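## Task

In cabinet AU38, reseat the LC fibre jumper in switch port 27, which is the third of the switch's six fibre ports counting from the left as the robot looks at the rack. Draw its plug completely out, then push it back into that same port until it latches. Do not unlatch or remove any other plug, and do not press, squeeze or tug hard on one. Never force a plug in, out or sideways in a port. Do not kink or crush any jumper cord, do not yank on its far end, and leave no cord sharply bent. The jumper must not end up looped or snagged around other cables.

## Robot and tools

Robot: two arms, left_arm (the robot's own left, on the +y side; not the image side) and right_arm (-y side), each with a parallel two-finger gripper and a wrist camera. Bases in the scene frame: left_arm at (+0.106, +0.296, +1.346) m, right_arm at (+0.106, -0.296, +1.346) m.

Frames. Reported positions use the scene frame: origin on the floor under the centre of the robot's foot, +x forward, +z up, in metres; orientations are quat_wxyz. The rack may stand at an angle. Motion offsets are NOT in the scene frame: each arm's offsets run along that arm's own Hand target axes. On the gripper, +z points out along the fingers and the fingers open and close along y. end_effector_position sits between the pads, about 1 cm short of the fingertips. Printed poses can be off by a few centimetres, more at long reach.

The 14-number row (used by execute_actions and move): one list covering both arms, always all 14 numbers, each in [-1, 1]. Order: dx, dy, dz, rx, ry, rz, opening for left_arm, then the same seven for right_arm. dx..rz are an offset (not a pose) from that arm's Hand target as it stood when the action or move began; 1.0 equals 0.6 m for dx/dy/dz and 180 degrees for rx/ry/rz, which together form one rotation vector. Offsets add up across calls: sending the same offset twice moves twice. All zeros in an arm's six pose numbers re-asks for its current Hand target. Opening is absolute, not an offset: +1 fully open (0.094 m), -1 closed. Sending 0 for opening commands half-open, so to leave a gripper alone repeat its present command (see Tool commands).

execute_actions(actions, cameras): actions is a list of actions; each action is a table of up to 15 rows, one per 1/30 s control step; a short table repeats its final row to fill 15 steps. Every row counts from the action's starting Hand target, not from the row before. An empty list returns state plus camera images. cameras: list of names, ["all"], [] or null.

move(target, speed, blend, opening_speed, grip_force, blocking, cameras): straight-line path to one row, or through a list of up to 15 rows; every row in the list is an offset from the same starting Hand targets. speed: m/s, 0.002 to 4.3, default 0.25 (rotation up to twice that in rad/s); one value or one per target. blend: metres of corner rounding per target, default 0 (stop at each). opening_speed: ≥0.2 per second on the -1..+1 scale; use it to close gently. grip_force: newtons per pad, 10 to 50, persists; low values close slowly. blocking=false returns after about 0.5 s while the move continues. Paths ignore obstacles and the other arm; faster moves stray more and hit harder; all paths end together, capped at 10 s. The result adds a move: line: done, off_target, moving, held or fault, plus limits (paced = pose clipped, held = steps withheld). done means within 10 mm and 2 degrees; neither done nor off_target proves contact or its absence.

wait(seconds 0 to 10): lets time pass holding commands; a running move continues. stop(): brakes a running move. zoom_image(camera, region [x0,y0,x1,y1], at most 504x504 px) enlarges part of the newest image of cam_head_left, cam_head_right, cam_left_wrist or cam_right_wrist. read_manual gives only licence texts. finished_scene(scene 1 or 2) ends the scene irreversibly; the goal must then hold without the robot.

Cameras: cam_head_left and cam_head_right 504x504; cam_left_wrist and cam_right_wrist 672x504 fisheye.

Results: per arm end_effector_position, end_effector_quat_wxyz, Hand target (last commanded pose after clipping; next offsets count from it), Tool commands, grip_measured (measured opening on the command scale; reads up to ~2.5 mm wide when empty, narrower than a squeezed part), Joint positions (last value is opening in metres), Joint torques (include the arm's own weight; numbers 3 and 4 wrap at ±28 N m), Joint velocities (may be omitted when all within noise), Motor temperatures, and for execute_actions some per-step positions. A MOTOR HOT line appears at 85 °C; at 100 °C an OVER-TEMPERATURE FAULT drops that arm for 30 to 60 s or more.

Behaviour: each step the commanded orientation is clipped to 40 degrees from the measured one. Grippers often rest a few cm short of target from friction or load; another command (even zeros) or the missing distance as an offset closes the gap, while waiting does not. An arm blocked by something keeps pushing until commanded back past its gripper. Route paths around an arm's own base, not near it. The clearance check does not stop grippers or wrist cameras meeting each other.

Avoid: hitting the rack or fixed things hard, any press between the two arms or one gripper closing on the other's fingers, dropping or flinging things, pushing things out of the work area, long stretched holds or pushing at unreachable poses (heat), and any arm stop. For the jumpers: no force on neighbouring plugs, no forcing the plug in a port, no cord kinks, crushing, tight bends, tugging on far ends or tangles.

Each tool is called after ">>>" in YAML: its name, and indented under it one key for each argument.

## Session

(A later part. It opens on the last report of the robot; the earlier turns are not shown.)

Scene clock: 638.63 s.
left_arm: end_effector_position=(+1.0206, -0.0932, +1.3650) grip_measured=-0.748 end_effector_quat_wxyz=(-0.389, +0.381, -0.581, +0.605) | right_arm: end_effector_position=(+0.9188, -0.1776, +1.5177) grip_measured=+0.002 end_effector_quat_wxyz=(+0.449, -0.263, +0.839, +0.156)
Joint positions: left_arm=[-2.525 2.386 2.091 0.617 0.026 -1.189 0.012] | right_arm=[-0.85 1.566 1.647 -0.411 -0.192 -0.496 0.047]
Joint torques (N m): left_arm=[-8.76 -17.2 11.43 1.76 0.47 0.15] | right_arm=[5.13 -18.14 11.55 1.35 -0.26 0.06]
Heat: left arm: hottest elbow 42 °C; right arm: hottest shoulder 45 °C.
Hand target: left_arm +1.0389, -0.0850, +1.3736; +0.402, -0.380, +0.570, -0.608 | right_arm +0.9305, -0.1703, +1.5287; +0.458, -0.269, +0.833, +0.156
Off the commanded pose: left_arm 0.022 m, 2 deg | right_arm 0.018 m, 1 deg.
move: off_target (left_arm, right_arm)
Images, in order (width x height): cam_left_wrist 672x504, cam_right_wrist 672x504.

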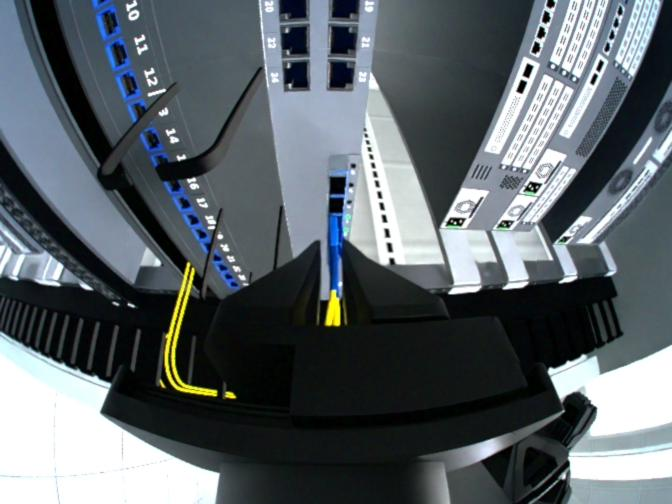

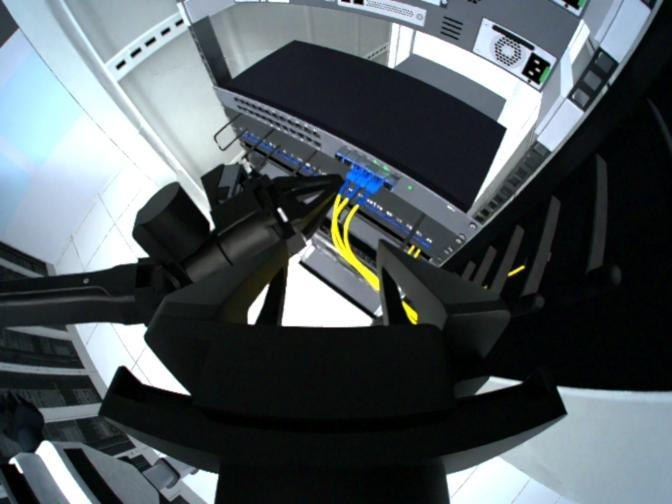

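>>> move:
  target: [0,0,0,0,0,0,-0.97,0,0,0,0,0,0,0]
  opening_speed: 0.3
  speed: 0.04
  cameras: ["cam_left_wrist","cam_right_wrist"]

>>> zoom_image:
  camera: "cam_left_wrist"
  region: [280, 190, 390, 290]

>>> zoom_image:
  camera: "cam_right_wrist"
  region: [322, 140, 402, 208]

Scene clock: 645.70 s.
left_arm: end_effector_position=(+1.0211, -0.0932, +1.3659) grip_measured=-0.929 end_effector_quat_wxyz=(-0.390, +0.380, -0.581, +0.605) | right_arm: end_effector_position=(+0.9188, -0.1776, +1.5177) grip_measured=+0.002 end_effector_quat_wxyz=(+0.449, -0.263, +0.839, +0.156)
Joint positions: left_arm=[-2.525 2.386 2.093 0.617 0.027 -1.189 0.003] | right_arm=[-0.85 1.566 1.647 -0.411 -0.192 -0.496 0.047]
Joint torques (N m): left_arm=[-9.23 -17.08 11.33 1.55 0.4 0.15] | right_arm=[5.13 -18.14 11.55 1.35 -0.26 0.05]
Heat: left arm: hottest elbow 44 °C; right arm: hottest shoulder 45 °C.
Hand target: left_arm +1.0388, -0.0851, +1.3733; +0.401, -0.380, +0.570, -0.608 | right_arm +0.9305, -0.1703, +1.5287; +0.458, -0.269, +0.833, +0.156
Off the commanded pose: left_arm 0.021 m, 2 deg | right_arm 0.018 m, 1 deg.
move: off_target (left_arm, right_arm)
Images, in order (width x height): cam_left_wrist 672x504, cam_right_wrist 672x504.

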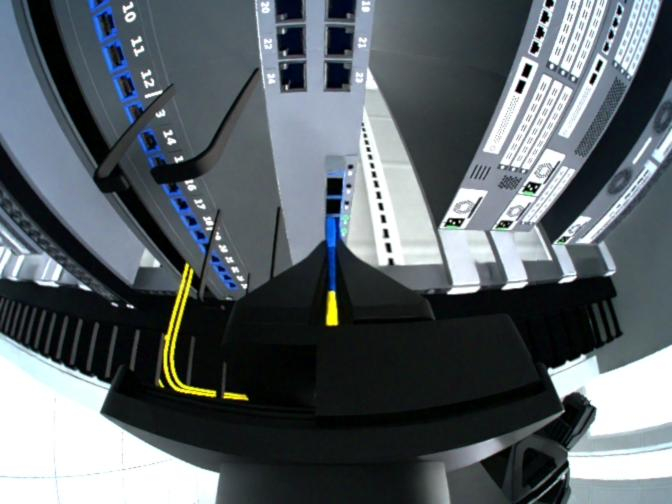

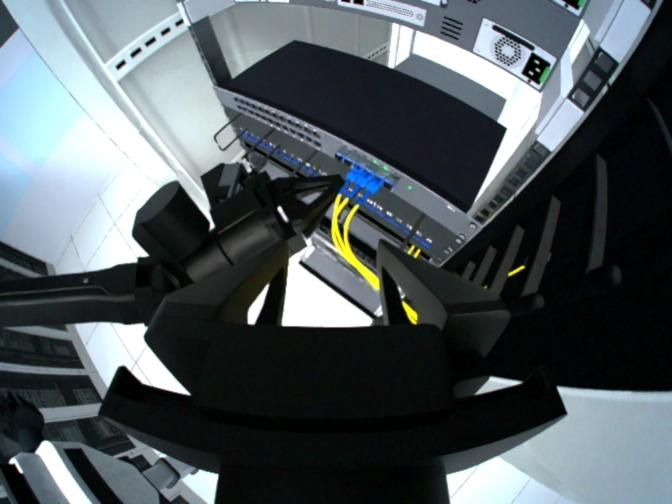

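Scaled by 4.582 from the camera's 672x504 image, which has a finer 960x720 frame.

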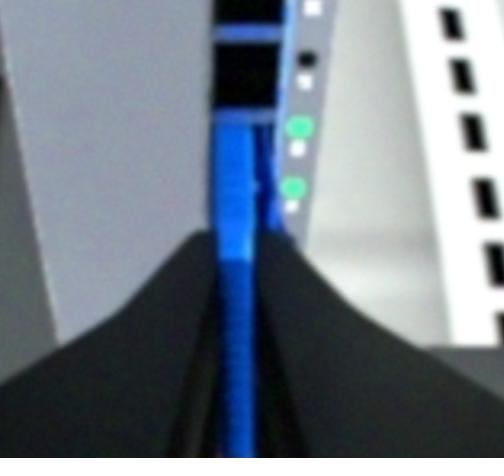

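Scaled by 6.300 from the camera's 672x504 image, which has a finer 960x720 frame.

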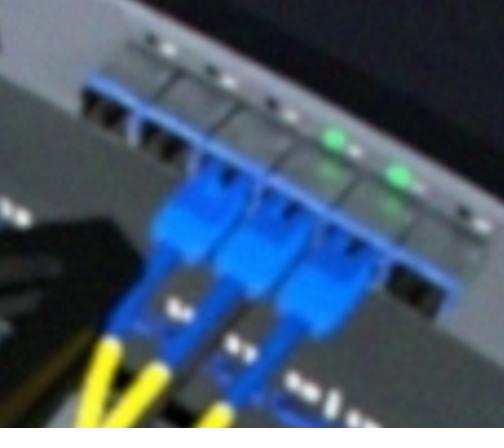

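>>> move:
  target: [-0.0140,0.0020,0.0337,0,0,0,-0.99,0,0,0,0,0,0,0]
  speed: 0.04
  cameras: ["cam_left_wrist","cam_right_wrist"]

>>> zoom_image:
  camera: "cam_left_wrist"
  region: [280, 190, 390, 290]

>>> zoom_image:
  camera: "cam_right_wrist"
  region: [322, 140, 402, 208]

Scene clock: 651.87 s.
left_arm: end_effector_position=(+1.0236, -0.0935, +1.3657) grip_measured=-0.932 end_effector_quat_wxyz=(-0.387, +0.376, -0.583, +0.608) | right_arm: end_effector_position=(+0.9188, -0.1776, +1.5177) grip_measured=+0.002 end_effector_quat_wxyz=(+0.449, -0.263, +0.839, +0.156)
Joint positions: left_arm=[-2.521 2.392 2.108 0.606 0.043 -1.189 0.003] | right_arm=[-0.85 1.566 1.647 -0.411 -0.192 -0.496 0.047]
Joint torques (N m): left_arm=[-9.23 -15.74 15.46 0.18 0.12 0.14] | right_arm=[5.13 -18.26 11.55 1.36 -0.26 0.06]
Heat: left arm: hottest elbow 46 °C; right arm: hottest shoulder 45 °C.
Hand target: left_arm +1.0608, -0.0850, +1.3733; +0.402, -0.380, +0.570, -0.608 | right_arm +0.9305, -0.1703, +1.5287; +0.458, -0.269, +0.833, +0.156
Off the commanded pose: left_arm 0.039 m, 2 deg | right_arm 0.018 m, 1 deg.
move: off_target (left_arm, right_arm)
Images, in order (width x height): cam_left_wrist 672x504, cam_right_wrist 672x504.

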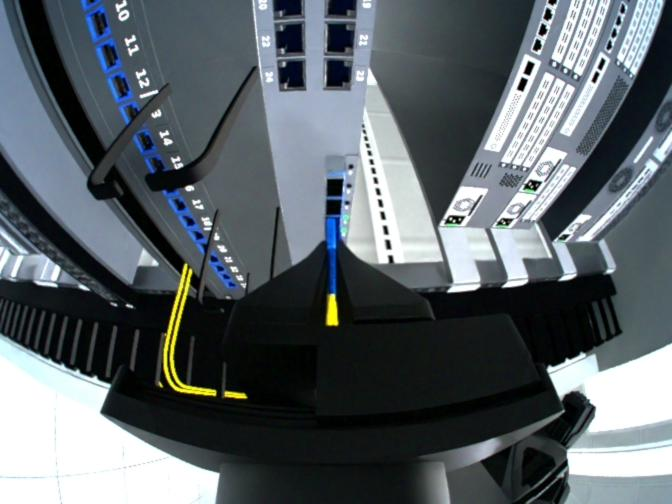

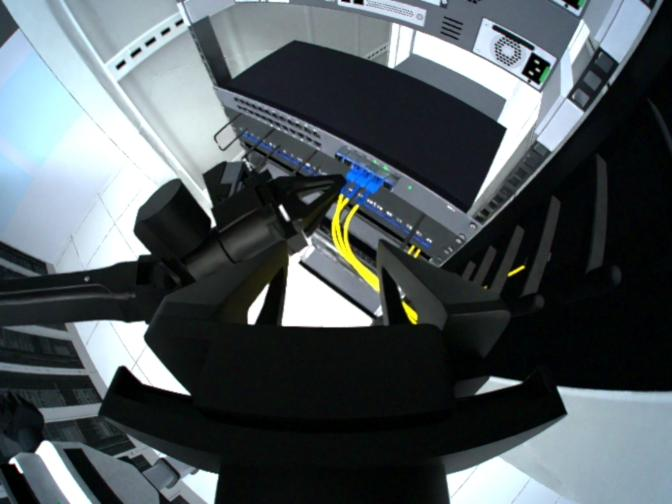

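Scaled by 4.582 from the camera's 672x504 image, which has a finer 960x720 frame.

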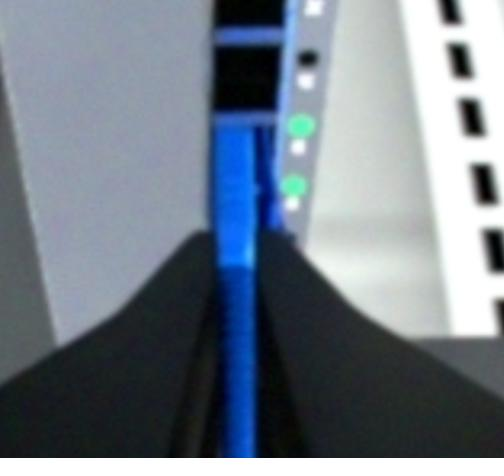

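Scaled by 6.300 from the camera's 672x504 image, which has a finer 960x720 frame.

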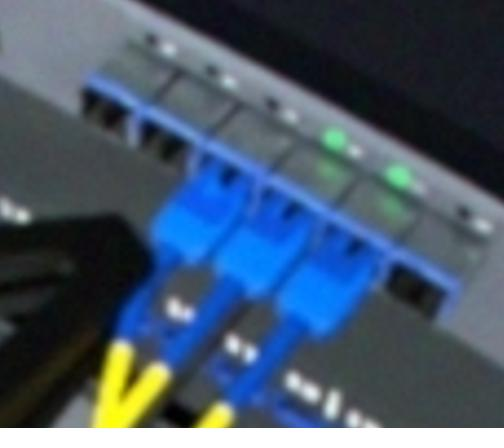

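>>> move:
  target: [-0.0065,0.001,0.0153,0,0,0,-0.99,0,0,0,0,0,0,0]
  speed: 0.04
  cameras: ["cam_left_wrist","cam_right_wrist"]

>>> zoom_image:
  camera: "cam_left_wrist"
  region: [280, 190, 390, 290]

>>> zoom_image:
  camera: "cam_right_wrist"
  region: [322, 140, 402, 208]

Scene clock: 656.27 s.
left_arm: end_effector_position=(+1.0253, -0.0946, +1.3648) grip_measured=-0.927 end_effector_quat_wxyz=(-0.385, +0.373, -0.584, +0.610) | right_arm: end_effector_position=(+0.9188, -0.1776, +1.5177) grip_measured=+0.002 end_effector_quat_wxyz=(+0.449, -0.263, +0.839, +0.156)
Joint positions: left_arm=[-2.52 2.399 2.121 0.597 0.052 -1.189 0.003] | right_arm=[-0.85 1.566 1.647 -0.411 -0.192 -0.496 0.047]
Joint torques (N m): left_arm=[-8.29 -16.32 16.9 -0.32 -0.11 0.12] | right_arm=[5.01 -18.2 11.6 1.32 -0.25 0.06]
Heat: left arm: hottest elbow 47 °C; right arm: hottest shoulder 45 °C.
Hand target: left_arm +1.0709, -0.0849, +1.3732; +0.402, -0.380, +0.570, -0.608 | right_arm +0.9305, -0.1703, +1.5287; +0.458, -0.269, +0.833, +0.156
Off the commanded pose: left_arm 0.047 m, 3 deg | right_arm 0.018 m, 1 deg.
move: off_target (left_arm, right_arm)
Images, in order (width x height): cam_left_wrist 672x504, cam_right_wrist 672x504.

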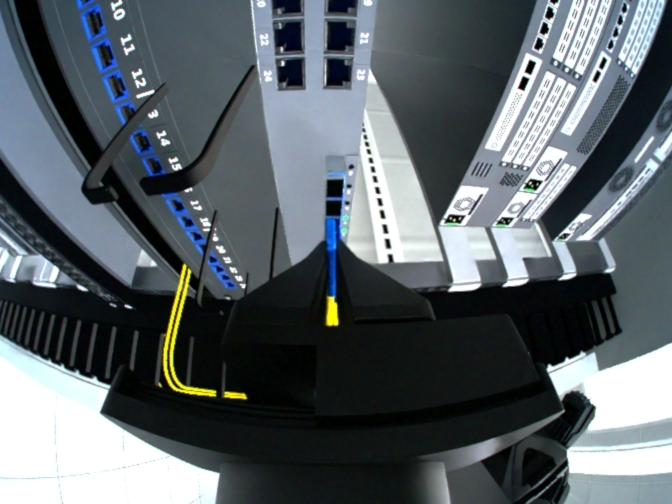

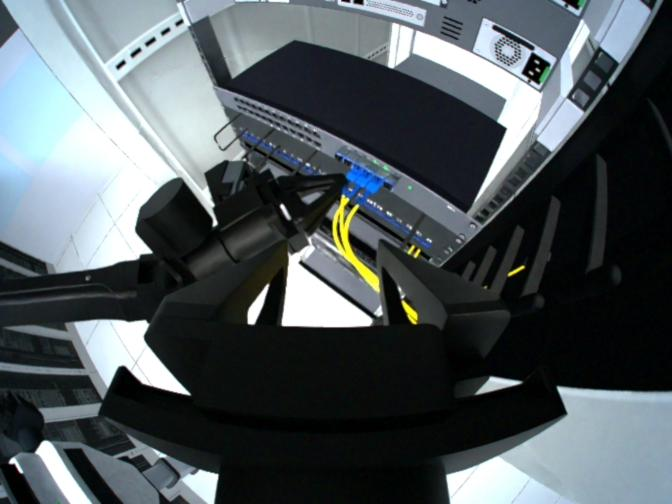

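Scaled by 4.582 from the camera's 672x504 image, which has a finer 960x720 frame.

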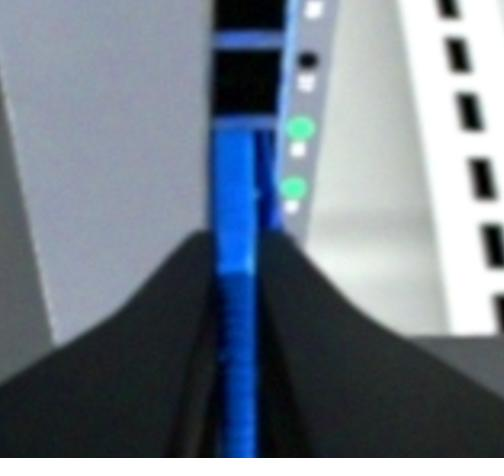

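Scaled by 6.300 from the camera's 672x504 image, which has a finer 960x720 frame.

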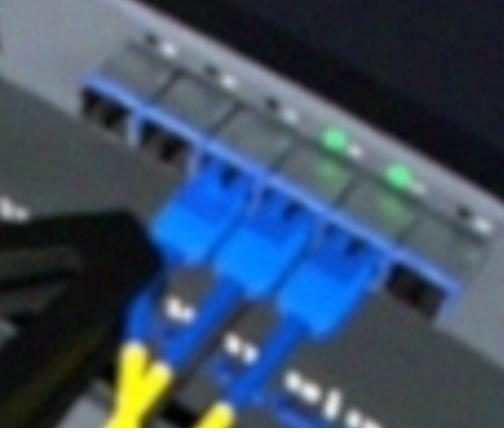

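>>> move:
  target: [-0.0052,0.0008,0.0123,0,0,0,-0.99,0,0,0,0,0,0,0]
  speed: 0.04
  cameras: ["cam_left_wrist","cam_right_wrist"]

>>> zoom_image:
  camera: "cam_left_wrist"
  region: [280, 190, 390, 290]

>>> zoom_image:
  camera: "cam_right_wrist"
  region: [322, 140, 402, 208]

Scene clock: 666.83 s.
left_arm: end_effector_position=(+1.0261, -0.0950, +1.3648) grip_measured=-0.924 end_effector_quat_wxyz=(-0.384, +0.371, -0.585, +0.611) | right_arm: end_effector_position=(+0.9188, -0.1776, +1.5177) grip_measured=+0.002 end_effector_quat_wxyz=(+0.449, -0.263, +0.839, +0.156)
Joint positions: left_arm=[-2.519 2.401 2.127 0.593 0.058 -1.189 0.004] | right_arm=[-0.85 1.566 1.647 -0.411 -0.192 -0.496 0.047]
Joint torques (N m): left_arm=[-8.23 -14.92 17.42 -0.73 -0.21 0.09] | right_arm=[5.13 -18.14 11.59 1.31 -0.26 0.07]
Motor temperatures (°C): left_arm=[30 43 54 26 25 27 31] | right_arm=[31 45 46 27 28 28 27]
Heat: left arm: hottest elbow 54 °C; right arm: hottest elbow 46 °C.
Hand target: left_arm +1.0789, -0.0850, +1.3732; +0.402, -0.380, +0.570, -0.607 | right_arm +0.9305, -0.1703, +1.5287; +0.458, -0.269, +0.833, +0.156
Off the commanded pose: left_arm 0.054 m, 3 deg | right_arm 0.018 m, 1 deg.
move: off_target (left_arm, right_arm)
Images, in order (width x height): cam_left_wrist 672x504, cam_right_wrist 672x504.

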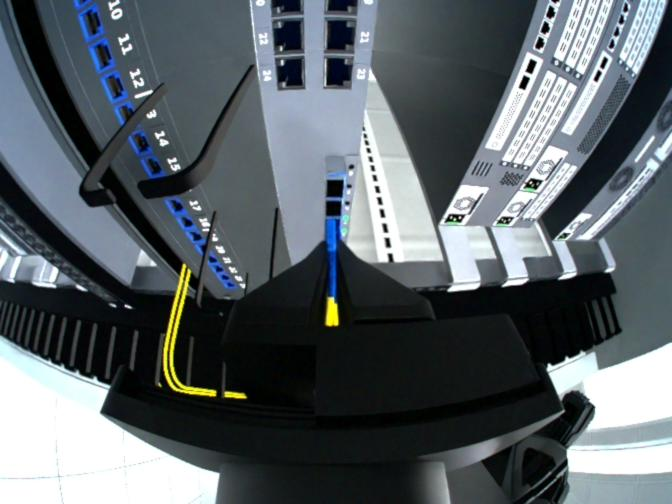

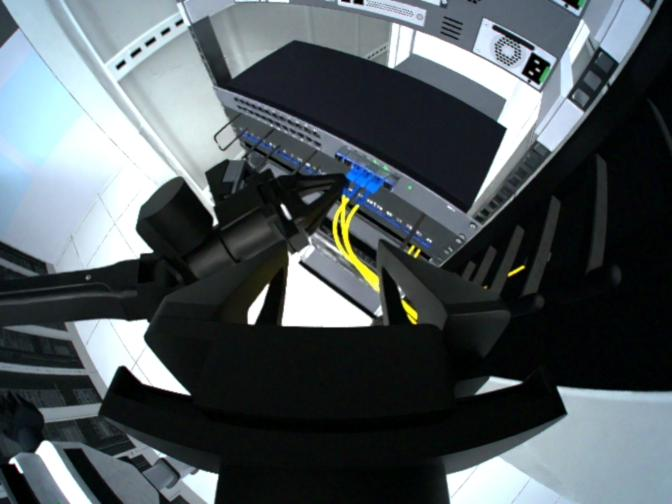

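Scaled by 4.582 from the camera's 672x504 image, which has a finer 960x720 frame.

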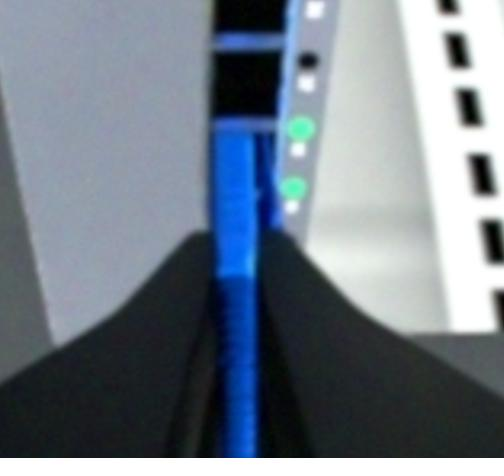

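Scaled by 6.300 from the camera's 672x504 image, which has a finer 960x720 frame.

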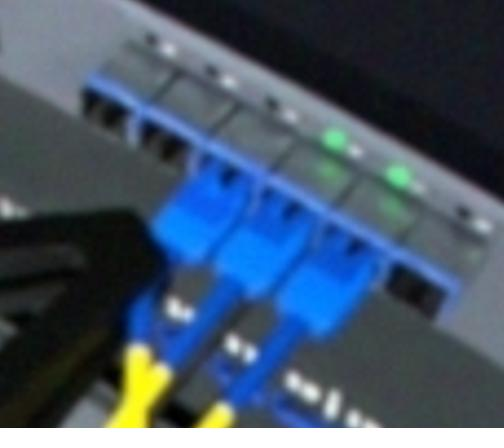

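>>> move:
  target: [0.0258,-0.0037,-0.0613,0,0,0,-0.99,0,0,0,0,0,0,0]
  speed: 0.06

>>> move:
  target: [0,0,0,0,0,0,-0.7,0,0,0,0,0,0,0]
  speed: 0.06
  opening_speed: 0.4

>>> move:
  target: [0.0368,0.003,-0.0875,0,0,0,-0.7,0,0,0,0,0,0,0]
  speed: 0.08
  cameras: ["cam_left_wrist","cam_right_wrist"]

>>> zoom_image:
  camera: "cam_left_wrist"
  region: [260, 170, 390, 290]

>>> zoom_image:
  camera: "cam_right_wrist"
  region: [322, 140, 402, 208]

Scene clock: 673.70 s.
left_arm: end_effector_position=(+1.0270, -0.0937, +1.3675) grip_measured=-0.923 end_effector_quat_wxyz=(-0.389, +0.374, -0.579, +0.611) | right_arm: end_effector_position=(+0.9188, -0.1776, +1.5177) grip_measured=+0.002 end_effector_quat_wxyz=(+0.449, -0.263, +0.839, +0.156)
Joint positions: left_arm=[-2.52 2.402 2.129 0.605 0.048 -1.189 0.004] | right_arm=[-0.85 1.566 1.647 -0.411 -0.192 -0.496 0.047]
Joint torques (N m): left_arm=[-8.76 -18.61 9.92 1.87 -0.51 0.15] | right_arm=[5.07 -18.08 11.59 1.31 -0.26 0.06]
Motor temperatures (°C): left_arm=[30 43 56 26 25 27 31] | right_arm=[31 45 46 27 28 28 27]
Heat: left arm: hottest elbow 56 °C; right arm: hottest elbow 46 °C.
Hand target: left_arm +1.0388, -0.0851, +1.3732; +0.401, -0.380, +0.570, -0.608 | right_arm +0.9305, -0.1703, +1.5287; +0.458, -0.269, +0.833, +0.156
Off the commanded pose: left_arm 0.016 m, 2 deg | right_arm 0.018 m, 1 deg.
move: off_target (left_arm, right_arm)

Scene clock: 674.77 s.
left_arm: end_effector_position=(+1.0278, -0.0917, +1.3651) grip_measured=-0.703 end_effector_quat_wxyz=(-0.392, +0.380, -0.579, +0.606) | right_arm: end_effector_position=(+0.9188, -0.1776, +1.5177) grip_measured=+0.002 end_effector_quat_wxyz=(+0.449, -0.263, +0.839, +0.156)
Joint positions: left_arm=[-2.52 2.404 2.129 0.605 0.031 -1.189 0.014] | right_arm=[-0.85 1.566 1.647 -0.411 -0.192 -0.496 0.047]
Joint torques (N m): left_arm=[-8.82 -18.02 9.84 1.66 0.21 0.14] | right_arm=[5.19 -18.2 11.62 1.35 -0.26 0.07]
Motor temperatures (°C): left_arm=[30 43 56 26 25 27 31] | right_arm=[31 45 47 27 28 28 27]
Heat: left arm: hottest elbow 56 °C; right arm: hottest elbow 47 °C.
Hand target: left_arm +1.0389, -0.0849, +1.3732; +0.402, -0.380, +0.570, -0.607 | right_arm +0.9305, -0.1703, +1.5287; +0.458, -0.269, +0.833, +0.156
Off the commanded pose: left_arm 0.015 m, 1 deg | right_arm 0.018 m, 1 deg.
move: off_target (left_arm, right_arm)

Scene clock: 676.40 s.
left_arm: end_effector_position=(+0.9855, -0.0789, +1.3434) grip_measured=-0.702 end_effector_quat_wxyz=(-0.394, +0.388, -0.580, +0.598) | right_arm: end_effector_position=(+0.9188, -0.1776, +1.5177) grip_measured=+0.002 end_effector_quat_wxyz=(+0.449, -0.263, +0.839, +0.156)
Joint positions: left_arm=[-2.52 2.33 1.9 0.752 0.008 -1.189 0.014] | right_arm=[-0.85 1.566 1.647 -0.411 -0.192 -0.496 0.047]
Joint torques (N m): left_arm=[-10.17 -19.25 6.13 3.03 0.22 0.21] | right_arm=[5.3 -18.32 11.59 1.32 -0.26 0.05]
Motor temperatures (°C): left_arm=[30 43 55 26 25 27 31] | right_arm=[31 45 47 27 28 28 27]
Heat: left arm: hottest elbow 55 °C; right arm: hottest elbow 47 °C.
Hand target: left_arm +0.9822, -0.0849, +1.3685; +0.402, -0.380, +0.570, -0.608 | right_arm +0.9305, -0.1703, +1.5287; +0.458, -0.269, +0.833, +0.156
Off the commanded pose: left_arm 0.026 m, 2 deg | right_arm 0.018 m, 1 deg.
move: off_target (left_arm, right_arm)
Images, in order (width x height): cam_left_wrist 672x504, cam_right_wrist 672x504.

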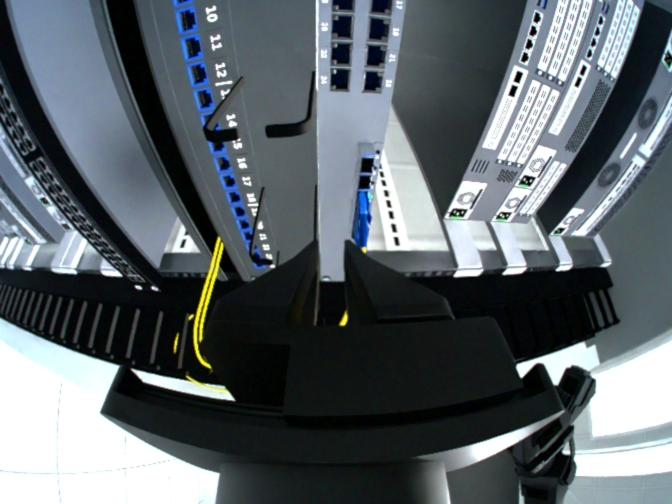

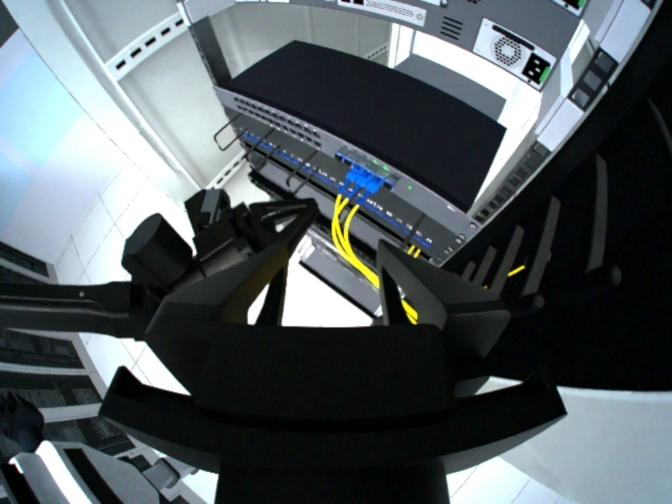

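Scaled by 3.877 from the camera's 672x504 image, which has a finer 960x720 frame.

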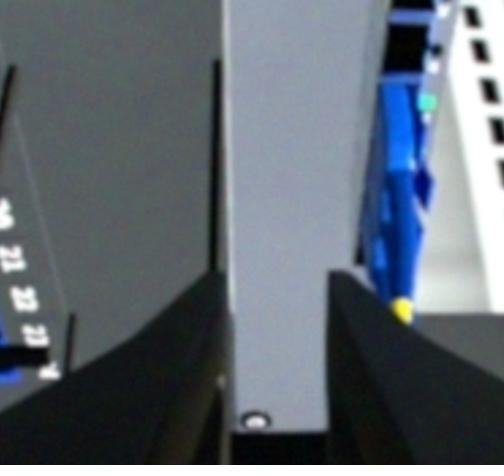

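Scaled by 6.300 from the camera's 672x504 image, which has a finer 960x720 frame.

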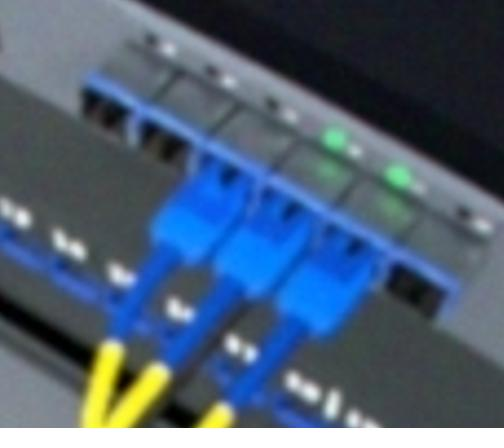

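>>> move:
  target:
    - [0.0175,-0.0083,-0.0413,0,0,0,-0.7,0,0,0,0,0,0,0]
    - [0.0137,-0.0494,-0.0314,0,0,0,-0.7,0,0,0,0,0,0,0]
    - [-0.0024,-0.0139,0.0049,0,0,0,-0.7,0,0,0,0,0,0,0]
    - [-0.0153,-0.0112,0.0355,0,0,0,-0.7,0,0,0,0,0,0,0]
  speed: 0.07
  blend: [0.008,0,0,0]
  cameras: ["cam_left_wrist"]

>>> zoom_image:
  camera: "cam_left_wrist"
  region: [260, 170, 390, 290]

Scene clock: 688.70 s.
left_arm: end_effector_position=(+0.9850, -0.0943, +1.3698) grip_measured=-0.702 end_effector_quat_wxyz=(-0.388, +0.381, -0.581, +0.606) | right_arm: end_effector_position=(+0.9188, -0.1776, +1.5177) grip_measured=+0.002 end_effector_quat_wxyz=(+0.449, -0.263, +0.839, +0.156)
Joint positions: left_arm=[-2.545 2.307 1.913 0.717 0.01 -1.185 0.014] | right_arm=[-0.85 1.566 1.647 -0.411 -0.192 -0.496 0.047]
Joint torques (N m): left_arm=[-8.7 -16.91 10.86 1.52 0.45 0.19] | right_arm=[5.19 -18.14 11.59 1.29 -0.25 0.05]
Heat: left arm: hottest elbow 52 °C; right arm: hottest elbow 48 °C.
Hand target: left_arm +1.0049, -0.0847, +1.3763; +0.402, -0.380, +0.570, -0.608 | right_arm +0.9305, -0.1703, +1.5287; +0.458, -0.269, +0.833, +0.156
Off the commanded pose: left_arm 0.023 m, 2 deg | right_arm 0.018 m, 1 deg.
move: off_target (left_arm, right_arm)
Images, in order (width x height): cam_left_wrist 672x504.

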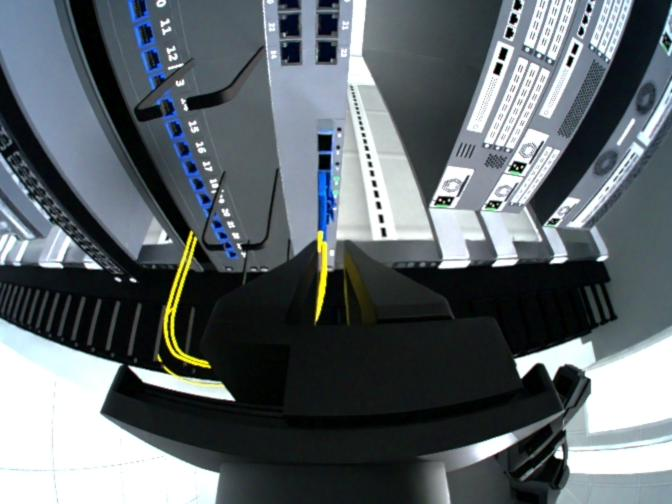

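Scaled by 3.877 from the camera's 672x504 image, which has a finer 960x720 frame.

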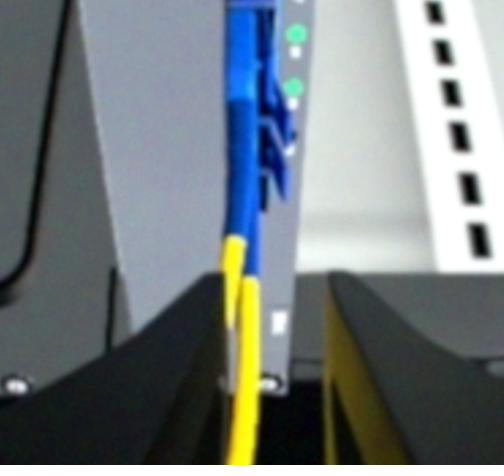

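>>> move:
  target: [-0.0232,0.0033,0.0552,0,0,0,-0.75,0,0,0,0,0,0,0]
  speed: 0.06
  cameras: ["cam_left_wrist"]

>>> zoom_image:
  camera: "cam_left_wrist"
  region: [280, 190, 390, 290]

Scene clock: 697.20 s.
left_arm: end_effector_position=(+1.0248, -0.0902, +1.3707) grip_measured=-0.748 end_effector_quat_wxyz=(-0.393, +0.380, -0.580, +0.604) | right_arm: end_effector_position=(+0.9188, -0.1776, +1.5177) grip_measured=+0.002 end_effector_quat_wxyz=(+0.449, -0.263, +0.839, +0.156)
Joint positions: left_arm=[-2.523 2.383 2.102 0.609 0.025 -1.185 0.012] | right_arm=[-0.85 1.566 1.647 -0.411 -0.192 -0.496 0.047]
Joint torques (N m): left_arm=[-8.41 -16.5 11.59 1.51 0.48 0.06] | right_arm=[5.13 -18.14 11.58 1.33 -0.25 0.06]
Heat: left arm: hottest elbow 53 °C; right arm: hottest elbow 48 °C.
Hand target: left_arm +1.0409, -0.0847, +1.3765; +0.402, -0.380, +0.570, -0.608 | right_arm +0.9305, -0.1703, +1.5287; +0.458, -0.269, +0.833, +0.156
Off the commanded pose: left_arm 0.018 m, 2 deg | right_arm 0.018 m, 1 deg.
move: off_target (left_arm, right_arm)
Images, in order (width x height): cam_left_wrist 672x504.

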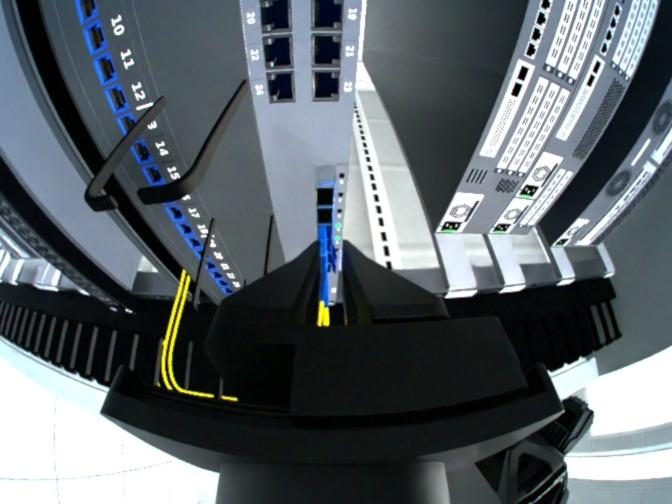

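Scaled by 4.582 from the camera's 672x504 image, which has a finer 960x720 frame.

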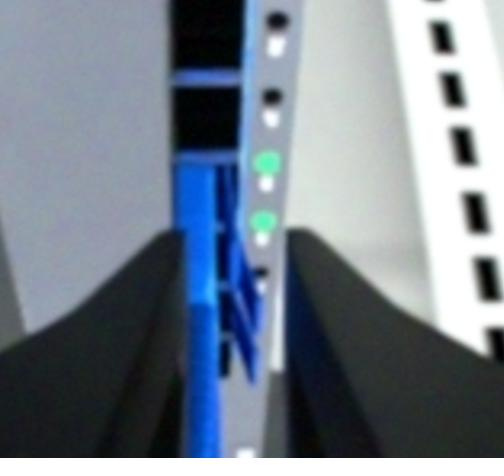

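>>> move:
  target:
    - [0.0157,0.0055,-0.037,0,0,0,-0.75,0,0,0,0,0,0,0]
    - [0.0021,0.0055,-0.0051,0,0,0,-0.75,0,0,0,0,0,0,0]
  speed: 0.05
  cameras: ["cam_left_wrist"]

>>> zoom_image:
  camera: "cam_left_wrist"
  region: [280, 190, 390, 290]

Scene clock: 705.13 s.
left_arm: end_effector_position=(+1.0214, -0.0904, +1.3652) grip_measured=-0.748 end_effector_quat_wxyz=(-0.392, +0.380, -0.581, +0.603) | right_arm: end_effector_position=(+0.9188, -0.1776, +1.5177) grip_measured=+0.002 end_effector_quat_wxyz=(+0.449, -0.263, +0.839, +0.156)
Joint positions: left_arm=[-2.523 2.384 2.088 0.62 0.026 -1.185 0.012] | right_arm=[-0.85 1.566 1.647 -0.411 -0.192 -0.496 0.047]
Joint torques (N m): left_arm=[-8.88 -17.2 11.34 1.59 0.45 0.09] | right_arm=[5.3 -18.08 11.51 1.33 -0.25 0.06]
Heat: left arm: hottest elbow 52 °C; right arm: hottest elbow 49 °C.
Hand target: left_arm +1.0377, -0.0849, +1.3727; +0.402, -0.380, +0.570, -0.607 | right_arm +0.9305, -0.1703, +1.5287; +0.458, -0.269, +0.833, +0.156
Off the commanded pose: left_arm 0.019 m, 2 deg | right_arm 0.018 m, 1 deg.
move: off_target (left_arm, right_arm)
Images, in order (width x height): cam_left_wrist 672x504.

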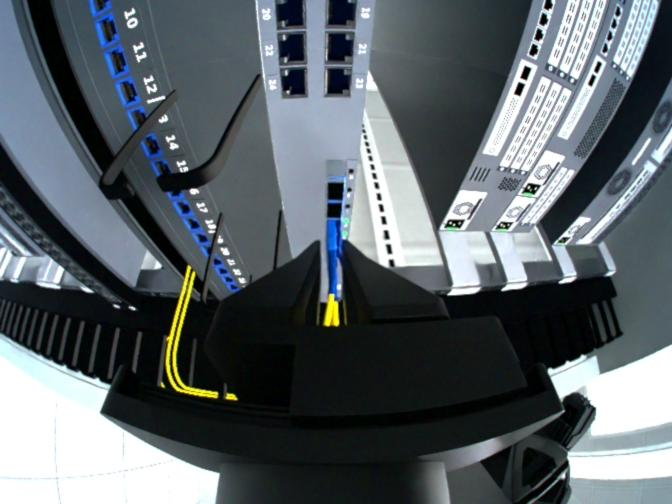

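Scaled by 4.582 from the camera's 672x504 image, which has a finer 960x720 frame.

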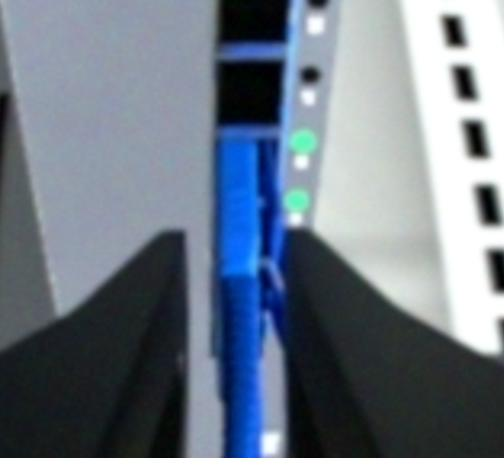

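>>> move:
  target: [0.0153,0,0.0064,0,0,0,-0.75,0,0,0,0,0,0,0]
  speed: 0.05

Scene clock: 711.43 s.
left_arm: end_effector_position=(+1.0256, -0.0922, +1.3632) grip_measured=-0.748 end_effector_quat_wxyz=(-0.393, +0.382, -0.580, +0.603) | right_arm: end_effector_position=(+0.9188, -0.1776, +1.5177) grip_measured=+0.002 end_effector_quat_wxyz=(+0.449, -0.263, +0.839, +0.156)
Joint positions: left_arm=[-2.523 2.401 2.118 0.61 0.021 -1.185 0.012] | right_arm=[-0.85 1.566 1.647 -0.411 -0.192 -0.496 0.047]
Joint torques (N m): left_arm=[-10.52 -17.61 11.52 1.77 0.21 0.15] | right_arm=[5.19 -18.14 11.56 1.32 -0.26 0.06]
Heat: left arm: hottest elbow 53 °C; right arm: hottest elbow 49 °C.
Hand target: left_arm +1.0377, -0.0948, +1.3732; +0.402, -0.380, +0.570, -0.608 | right_arm +0.9305, -0.1703, +1.5287; +0.458, -0.269, +0.833, +0.156
Off the commanded pose: left_arm 0.016 m, 2 deg | right_arm 0.018 m, 1 deg.
move: off_target (left_arm, right_arm)

>>> move:
  target: [0.0162,-0.0055,-0.0041,0,0,0,-0.75,0,0,0,0,0,0,0]
  speed: 0.05
  cameras: ["cam_left_wrist"]

>>> zoom_image:
  camera: "cam_left_wrist"
  region: [280, 190, 390, 290]

Scene clock: 714.70 s.
left_arm: end_effector_position=(+1.0265, -0.0904, +1.3625) grip_measured=-0.748 end_effector_quat_wxyz=(-0.396, +0.386, -0.579, +0.599) | right_arm: end_effector_position=(+0.9188, -0.1776, +1.5177) grip_measured=+0.002 end_effector_quat_wxyz=(+0.449, -0.263, +0.839, +0.156)
Joint positions: left_arm=[-2.523 2.401 2.119 0.609 0.009 -1.185 0.012] | right_arm=[-0.85 1.566 1.647 -0.411 -0.192 -0.496 0.047]
Joint torques (N m): left_arm=[-10.99 -17.73 10.5 1.95 0.19 0.19] | right_arm=[5.25 -18.14 11.55 1.36 -0.27 0.06]
Heat: left arm: hottest elbow 53 °C; right arm: hottest elbow 49 °C.
Hand target: left_arm +1.0315, -0.1027, +1.3765; +0.402, -0.380, +0.570, -0.608 | right_arm +0.9305, -0.1703, +1.5287; +0.458, -0.269, +0.833, +0.156
Off the commanded pose: left_arm 0.019 m, 2 deg | right_arm 0.018 m, 1 deg.
move: off_target (left_arm, right_arm)
Images, in order (width x height): cam_left_wrist 672x504.

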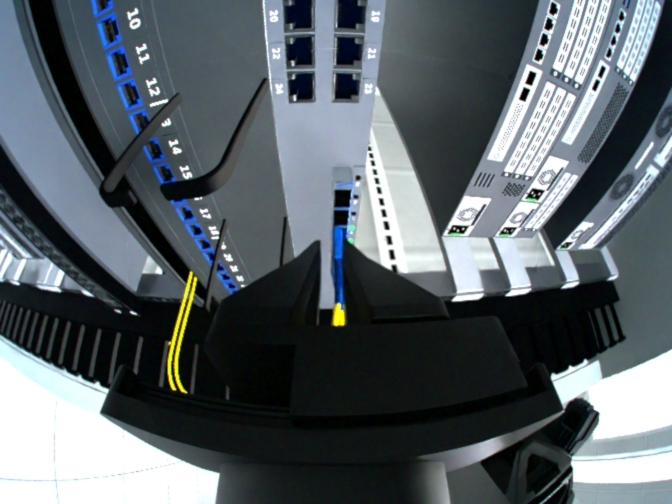

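Scaled by 4.582 from the camera's 672x504 image, which has a finer 960x720 frame.

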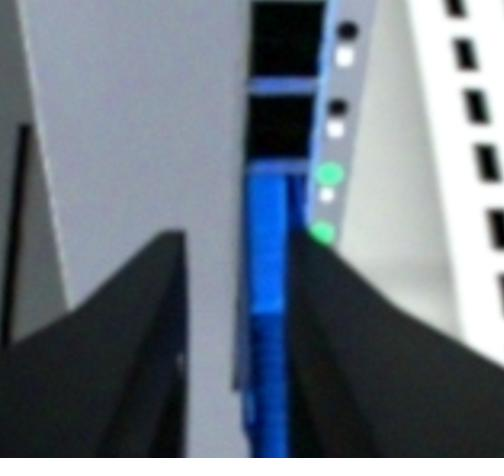

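>>> move:
  target:
    - [0.0139,-0.0194,-0.0953,0,0,0,-0.75,0,0,0,0,0,0,0]
    - [0.0336,-0.0411,-0.1218,0,0,0,-0.75,0,0,0,0,0,0,0]
    - [0.0143,-0.0001,-0.0782,0,0,0,-0.75,0,0,0,0,0,0,0]
    - [-0.0083,0.0037,-0.0246,0,0,0,-0.75,0,0,0,0,0,0,0]
  speed: 0.07
  blend: [0.005,0,0,0]
  cameras: ["cam_left_wrist"]

>>> zoom_image:
  camera: "cam_left_wrist"
  region: [260, 170, 390, 290]

Scene clock: 726.53 s.
left_arm: end_effector_position=(+1.0017, -0.1002, +1.3663) grip_measured=-0.748 end_effector_quat_wxyz=(-0.390, +0.380, -0.581, +0.605) | right_arm: end_effector_position=(+0.9188, -0.1776, +1.5177) grip_measured=+0.002 end_effector_quat_wxyz=(+0.449, -0.263, +0.839, +0.156)
Joint positions: left_arm=[-2.542 2.356 2.01 0.669 0.011 -1.182 0.012] | right_arm=[-0.85 1.566 1.647 -0.411 -0.192 -0.496 0.047]
Joint torques (N m): left_arm=[-8.82 -17.67 11.38 1.81 0.4 0.14] | right_arm=[5.07 -18.2 11.58 1.33 -0.25 0.06]
Heat: left arm: hottest elbow 51 °C; right arm: hottest elbow 49 °C.
Hand target: left_arm +1.0200, -0.0923, +1.3731; +0.402, -0.380, +0.570, -0.608 | right_arm +0.9305, -0.1703, +1.5287; +0.458, -0.269, +0.833, +0.156
Off the commanded pose: left_arm 0.021 m, 2 deg | right_arm 0.018 m, 1 deg.
move: off_target (left_arm, right_arm)
Images, in order (width x height): cam_left_wrist 672x504.

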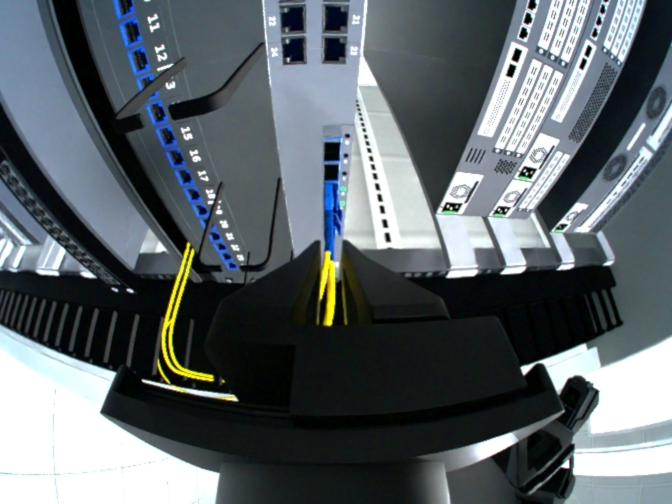

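Scaled by 3.877 from the camera's 672x504 image, which has a finer 960x720 frame.

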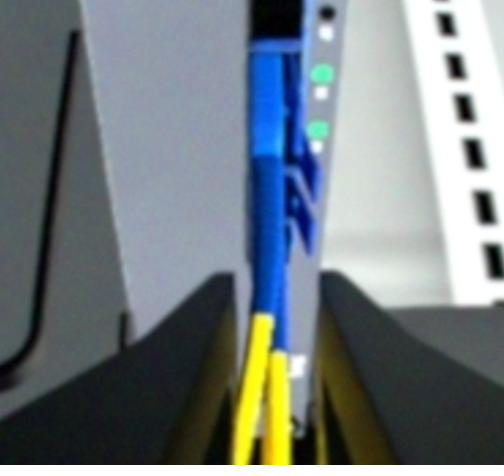

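>>> move:
  target: [-0.0193,0.0007,0.0254,0,0,0,-0.75,0,0,0,0,0,0,0]
  speed: 0.05
  cameras: ["cam_left_wrist","cam_right_wrist"]

>>> zoom_image:
  camera: "cam_left_wrist"
  region: [280, 190, 390, 290]

>>> zoom_image:
  camera: "cam_right_wrist"
  region: [322, 140, 402, 208]

Scene clock: 737.10 s.
left_arm: end_effector_position=(+1.0203, -0.0965, +1.3664) grip_measured=-0.748 end_effector_quat_wxyz=(-0.391, +0.379, -0.582, +0.604) | right_arm: end_effector_position=(+0.9188, -0.1776, +1.5177) grip_measured=+0.002 end_effector_quat_wxyz=(+0.449, -0.263, +0.839, +0.156)
Joint positions: left_arm=[-2.529 2.389 2.097 0.615 0.023 -1.182 0.012] | right_arm=[-0.85 1.566 1.647 -0.411 -0.192 -0.496 0.047]
Joint torques (N m): left_arm=[-8.76 -18.32 11.49 1.4 0.48 0.08] | right_arm=[5.07 -18.14 11.56 1.36 -0.26 0.05]
Heat: left arm: hottest elbow 51 °C; right arm: hottest elbow 50 °C.
Hand target: left_arm +1.0385, -0.0876, +1.3736; +0.401, -0.380, +0.570, -0.608 | right_arm +0.9305, -0.1703, +1.5287; +0.458, -0.269, +0.833, +0.156
Off the commanded pose: left_arm 0.022 m, 2 deg | right_arm 0.018 m, 1 deg.
move: off_target (left_arm, right_arm)
Images, in order (width x height): cam_left_wrist 672x504, cam_right_wrist 672x504.

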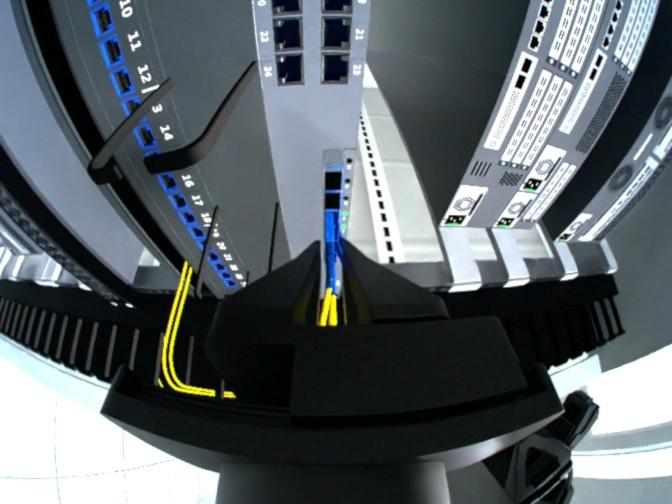

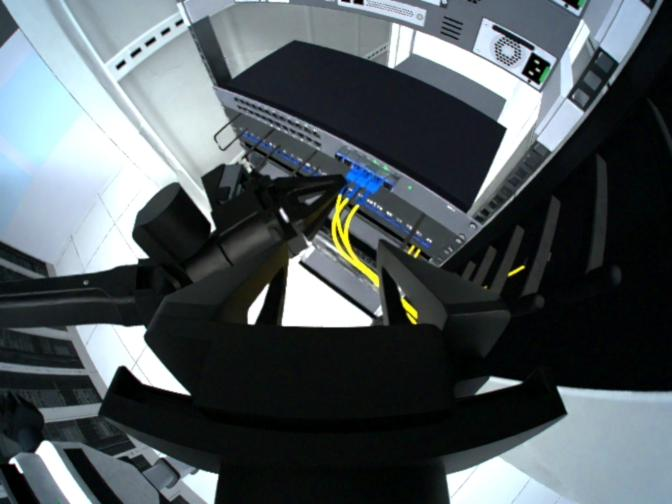

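Scaled by 4.582 from the camera's 672x504 image, which has a finer 960x720 frame.

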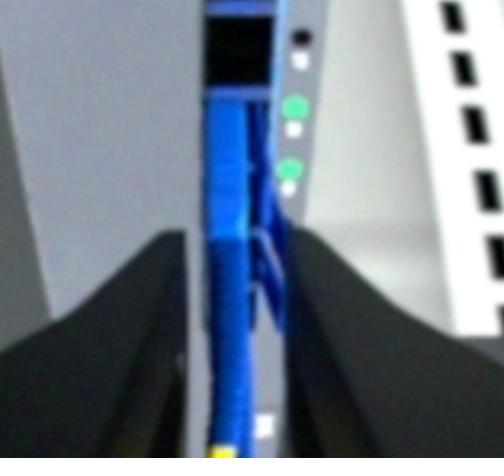

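Scaled by 6.300 from the camera's 672x504 image, which has a finer 960x720 frame.

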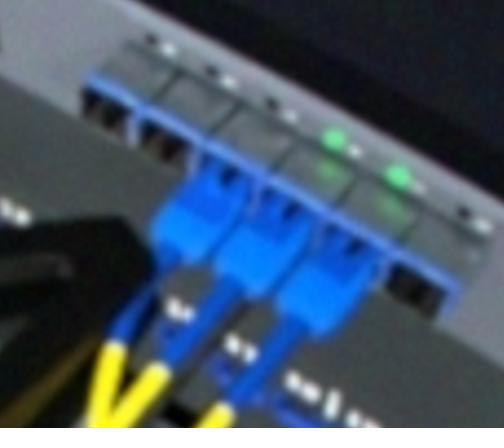

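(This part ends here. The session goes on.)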